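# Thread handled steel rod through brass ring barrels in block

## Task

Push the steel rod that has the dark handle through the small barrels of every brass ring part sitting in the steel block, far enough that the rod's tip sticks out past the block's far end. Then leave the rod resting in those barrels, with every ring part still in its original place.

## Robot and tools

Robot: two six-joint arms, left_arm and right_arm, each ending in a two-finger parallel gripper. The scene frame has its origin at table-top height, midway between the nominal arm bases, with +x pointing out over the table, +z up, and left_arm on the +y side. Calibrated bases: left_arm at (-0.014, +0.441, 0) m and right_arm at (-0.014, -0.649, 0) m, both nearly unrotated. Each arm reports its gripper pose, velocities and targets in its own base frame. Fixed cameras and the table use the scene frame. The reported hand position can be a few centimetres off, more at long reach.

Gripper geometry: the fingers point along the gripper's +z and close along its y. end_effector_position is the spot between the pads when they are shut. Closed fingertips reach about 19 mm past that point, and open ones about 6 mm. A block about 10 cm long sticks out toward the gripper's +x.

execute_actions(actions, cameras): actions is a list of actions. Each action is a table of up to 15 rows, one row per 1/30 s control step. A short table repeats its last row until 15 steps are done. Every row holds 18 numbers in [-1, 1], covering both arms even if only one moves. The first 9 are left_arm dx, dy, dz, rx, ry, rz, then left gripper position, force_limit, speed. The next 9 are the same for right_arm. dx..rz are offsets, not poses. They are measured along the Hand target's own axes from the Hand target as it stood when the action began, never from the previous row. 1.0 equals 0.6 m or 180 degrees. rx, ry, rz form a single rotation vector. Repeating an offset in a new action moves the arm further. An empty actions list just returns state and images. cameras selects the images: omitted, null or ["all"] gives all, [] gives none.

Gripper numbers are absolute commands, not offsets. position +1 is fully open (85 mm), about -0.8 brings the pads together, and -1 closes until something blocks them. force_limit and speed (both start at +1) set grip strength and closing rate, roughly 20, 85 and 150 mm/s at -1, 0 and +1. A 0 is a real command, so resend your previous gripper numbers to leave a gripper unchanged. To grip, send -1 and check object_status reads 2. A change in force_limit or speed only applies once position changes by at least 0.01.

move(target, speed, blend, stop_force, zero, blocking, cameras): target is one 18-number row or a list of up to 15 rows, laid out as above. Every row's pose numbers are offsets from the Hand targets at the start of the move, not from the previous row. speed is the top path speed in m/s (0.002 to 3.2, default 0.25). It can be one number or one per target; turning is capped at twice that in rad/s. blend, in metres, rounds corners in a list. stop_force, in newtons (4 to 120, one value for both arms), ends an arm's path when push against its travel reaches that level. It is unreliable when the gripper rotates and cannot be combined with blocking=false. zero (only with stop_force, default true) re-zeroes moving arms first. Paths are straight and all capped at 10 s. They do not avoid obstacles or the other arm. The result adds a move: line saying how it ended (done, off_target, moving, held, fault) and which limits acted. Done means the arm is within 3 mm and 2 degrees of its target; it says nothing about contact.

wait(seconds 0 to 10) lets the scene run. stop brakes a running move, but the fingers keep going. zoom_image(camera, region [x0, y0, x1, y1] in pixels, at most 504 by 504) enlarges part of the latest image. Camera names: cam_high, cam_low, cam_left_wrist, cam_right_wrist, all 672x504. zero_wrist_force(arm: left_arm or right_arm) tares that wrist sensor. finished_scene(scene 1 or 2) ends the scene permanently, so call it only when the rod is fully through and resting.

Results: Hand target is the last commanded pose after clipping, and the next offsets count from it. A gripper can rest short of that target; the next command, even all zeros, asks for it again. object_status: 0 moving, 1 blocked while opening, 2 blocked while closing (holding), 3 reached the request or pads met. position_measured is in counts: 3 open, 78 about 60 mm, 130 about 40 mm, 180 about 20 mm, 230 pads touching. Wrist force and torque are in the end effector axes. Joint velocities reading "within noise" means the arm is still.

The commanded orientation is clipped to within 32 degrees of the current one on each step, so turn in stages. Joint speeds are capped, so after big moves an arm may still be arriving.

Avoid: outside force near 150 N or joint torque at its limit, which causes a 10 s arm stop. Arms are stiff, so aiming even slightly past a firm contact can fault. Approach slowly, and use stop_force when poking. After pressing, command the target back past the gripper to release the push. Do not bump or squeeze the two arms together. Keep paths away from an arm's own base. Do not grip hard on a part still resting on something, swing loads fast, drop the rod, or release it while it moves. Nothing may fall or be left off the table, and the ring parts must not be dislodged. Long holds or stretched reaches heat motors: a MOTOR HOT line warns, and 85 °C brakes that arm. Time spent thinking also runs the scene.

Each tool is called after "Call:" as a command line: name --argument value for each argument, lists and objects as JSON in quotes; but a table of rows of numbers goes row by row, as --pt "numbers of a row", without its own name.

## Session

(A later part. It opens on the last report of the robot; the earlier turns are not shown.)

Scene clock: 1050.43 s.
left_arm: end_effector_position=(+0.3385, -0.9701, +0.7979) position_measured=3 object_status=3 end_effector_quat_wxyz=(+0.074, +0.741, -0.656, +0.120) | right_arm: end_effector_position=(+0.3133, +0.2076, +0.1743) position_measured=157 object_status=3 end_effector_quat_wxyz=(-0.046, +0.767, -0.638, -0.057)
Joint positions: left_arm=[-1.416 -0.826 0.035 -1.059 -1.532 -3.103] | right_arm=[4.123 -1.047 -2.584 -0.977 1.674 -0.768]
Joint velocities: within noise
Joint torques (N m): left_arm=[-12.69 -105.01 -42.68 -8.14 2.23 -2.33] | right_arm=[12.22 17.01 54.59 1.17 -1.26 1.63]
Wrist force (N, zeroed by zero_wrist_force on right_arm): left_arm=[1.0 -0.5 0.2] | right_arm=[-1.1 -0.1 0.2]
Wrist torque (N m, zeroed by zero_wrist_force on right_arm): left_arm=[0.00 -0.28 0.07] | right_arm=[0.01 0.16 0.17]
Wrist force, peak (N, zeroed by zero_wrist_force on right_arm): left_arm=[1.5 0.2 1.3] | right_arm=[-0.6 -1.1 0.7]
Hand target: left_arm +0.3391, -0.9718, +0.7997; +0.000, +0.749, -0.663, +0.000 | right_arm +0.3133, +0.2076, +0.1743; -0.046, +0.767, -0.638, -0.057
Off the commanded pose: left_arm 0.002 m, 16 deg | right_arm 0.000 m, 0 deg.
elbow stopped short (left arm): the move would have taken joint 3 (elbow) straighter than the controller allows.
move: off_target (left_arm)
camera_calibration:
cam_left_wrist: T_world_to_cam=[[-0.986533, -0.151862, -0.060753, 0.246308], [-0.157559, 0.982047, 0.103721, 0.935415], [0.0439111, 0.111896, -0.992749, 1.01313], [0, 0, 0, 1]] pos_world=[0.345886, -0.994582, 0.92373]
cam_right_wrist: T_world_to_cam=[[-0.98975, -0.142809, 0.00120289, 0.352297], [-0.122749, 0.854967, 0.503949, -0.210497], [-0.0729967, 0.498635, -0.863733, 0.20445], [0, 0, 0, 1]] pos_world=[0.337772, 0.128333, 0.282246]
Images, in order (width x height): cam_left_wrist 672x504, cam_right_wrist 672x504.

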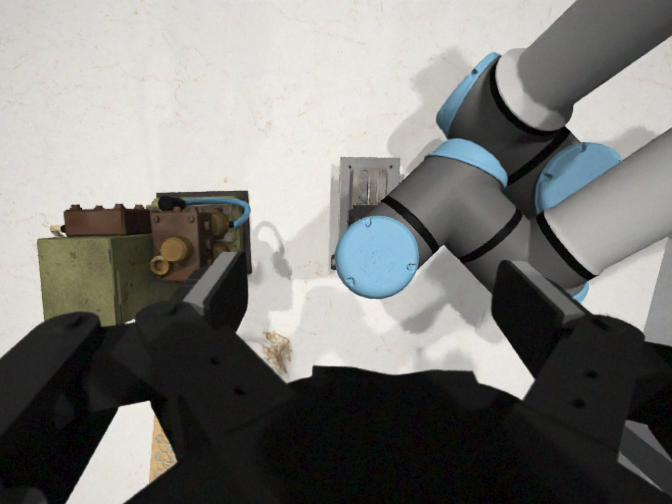

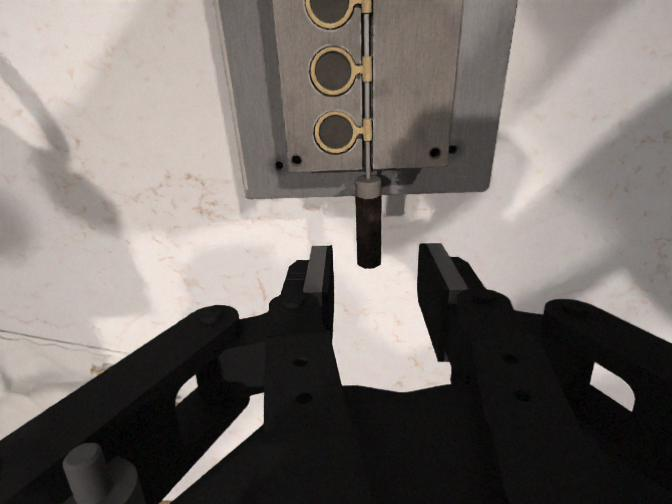

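Call:
move --pt "0 0 0.2 0 0 0 1 1 1 -0.175 0 -0.045 0 0 0 -0.22 -1 -1" --speed 0.1 --cameras '["cam_left_wrist", "cam_right_wrist"]'

Call:
zoom_image --camera "cam_right_wrist" --region '[250, 0, 470, 220]'

Call:
zoom_image --camera "cam_left_wrist" --region '[310, 40, 410, 180]'

Scene clock: 1064.37 s.
left_arm: end_effector_position=(+0.3388, -0.9709, +0.6790) position_measured=3 object_status=3 end_effector_quat_wxyz=(+0.003, +0.749, -0.663, +0.005) | right_arm: end_effector_position=(+0.2952, +0.3058, +0.2163) position_measured=157 object_status=3 end_effector_quat_wxyz=(-0.046, +0.767, -0.638, -0.057)
Joint positions: left_arm=[-1.406 -0.737 0.035 -0.881 -1.569 -3.097] | right_arm=[4.308 -1.112 -2.477 -1.001 1.653 -0.583]
Joint velocities: within noise
Joint torques (N m): left_arm=[9.98 -90.86 -48.46 -2.62 -2.35 3.46] | right_arm=[11.49 -11.54 55.49 1.32 -2.24 1.93]
Wrist force (N, zeroed by zero_wrist_force on right_arm): left_arm=[0.6 -0.4 0.4] | right_arm=[-1.0 -0.3 0.3]
Wrist torque (N m, zeroed by zero_wrist_force on right_arm): left_arm=[0.00 -0.19 0.03] | right_arm=[-0.08 0.17 0.02]
Wrist force, peak (N, zeroed by zero_wrist_force on right_arm): left_arm=[0.8 -0.4 -1.8] | right_arm=[-1.9 -0.5 -0.2]
Hand target: left_arm +0.3391, -0.9718, +0.6797; +0.000, +0.749, -0.663, +0.000 | right_arm +0.2952, +0.3059, +0.2164; -0.046, +0.767, -0.638, -0.057
Off the commanded pose: left_arm 0.001 m, 1 deg | right_arm 0.000 m, 0 deg.
elbow stopped short (left arm): the move would have taken joint 3 (elbow) straighter than the controller allows.
move: done
camera_calibration:
cam_left_wrist: T_world_to_cam=[[-0.98975, -0.141274, -0.0209129, 0.22352], [-0.139176, 0.921306, 0.363077, 0.707222], [-0.0320262, 0.362265, -0.931525, 1.12233], [0, 0, 0, 1]] pos_world=[0.355601, -1.02657, 0.793376]
cam_right_wrist: T_world_to_cam=[[-0.989749, -0.14281, 0.00120323, 0.348257], [-0.122753, 0.854992, 0.503905, -0.317845], [-0.0729914, 0.498592, -0.863758, 0.190449], [0, 0, 0, 1]] pos_world=[0.319572, 0.226533, 0.324247]
Images, in order (width x height): cam_left_wrist 672x504, cam_right_wrist 672x504.

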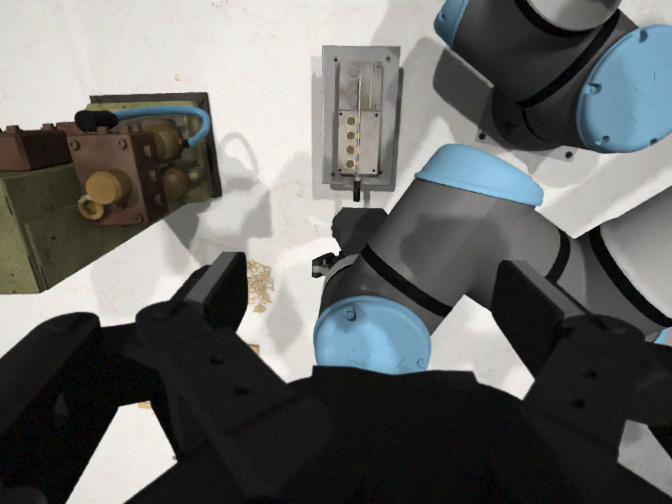

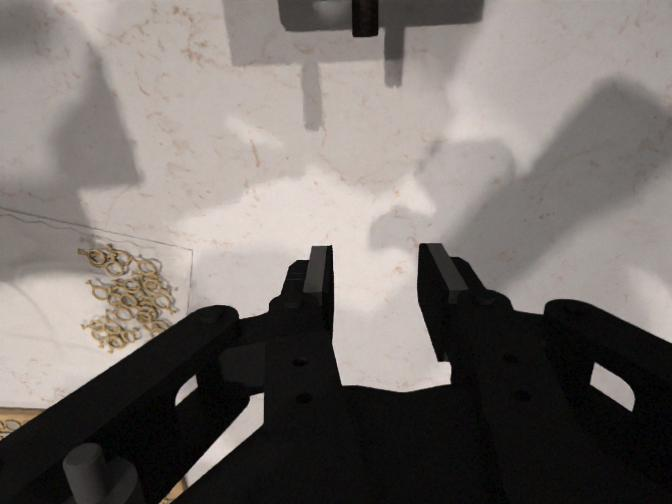

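Scaled by 2.291.

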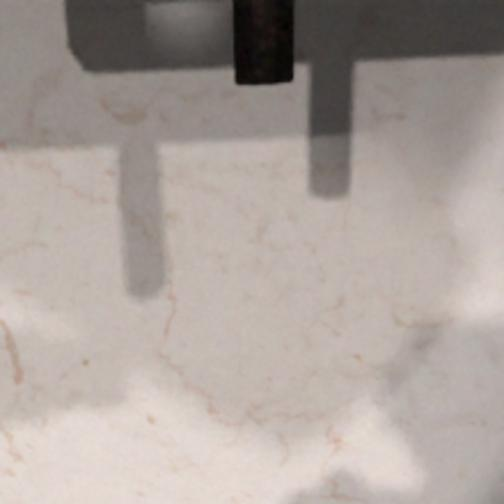

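Scaled by 3.600.

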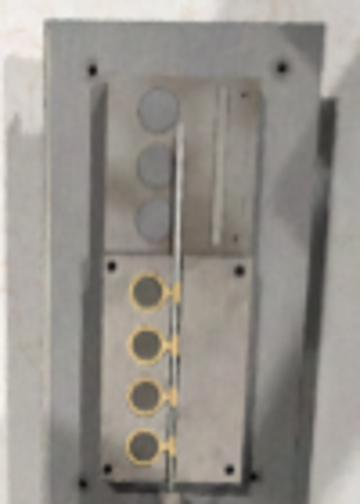

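Call:
finished_scene --scene 2

The scene is finished: the task was done.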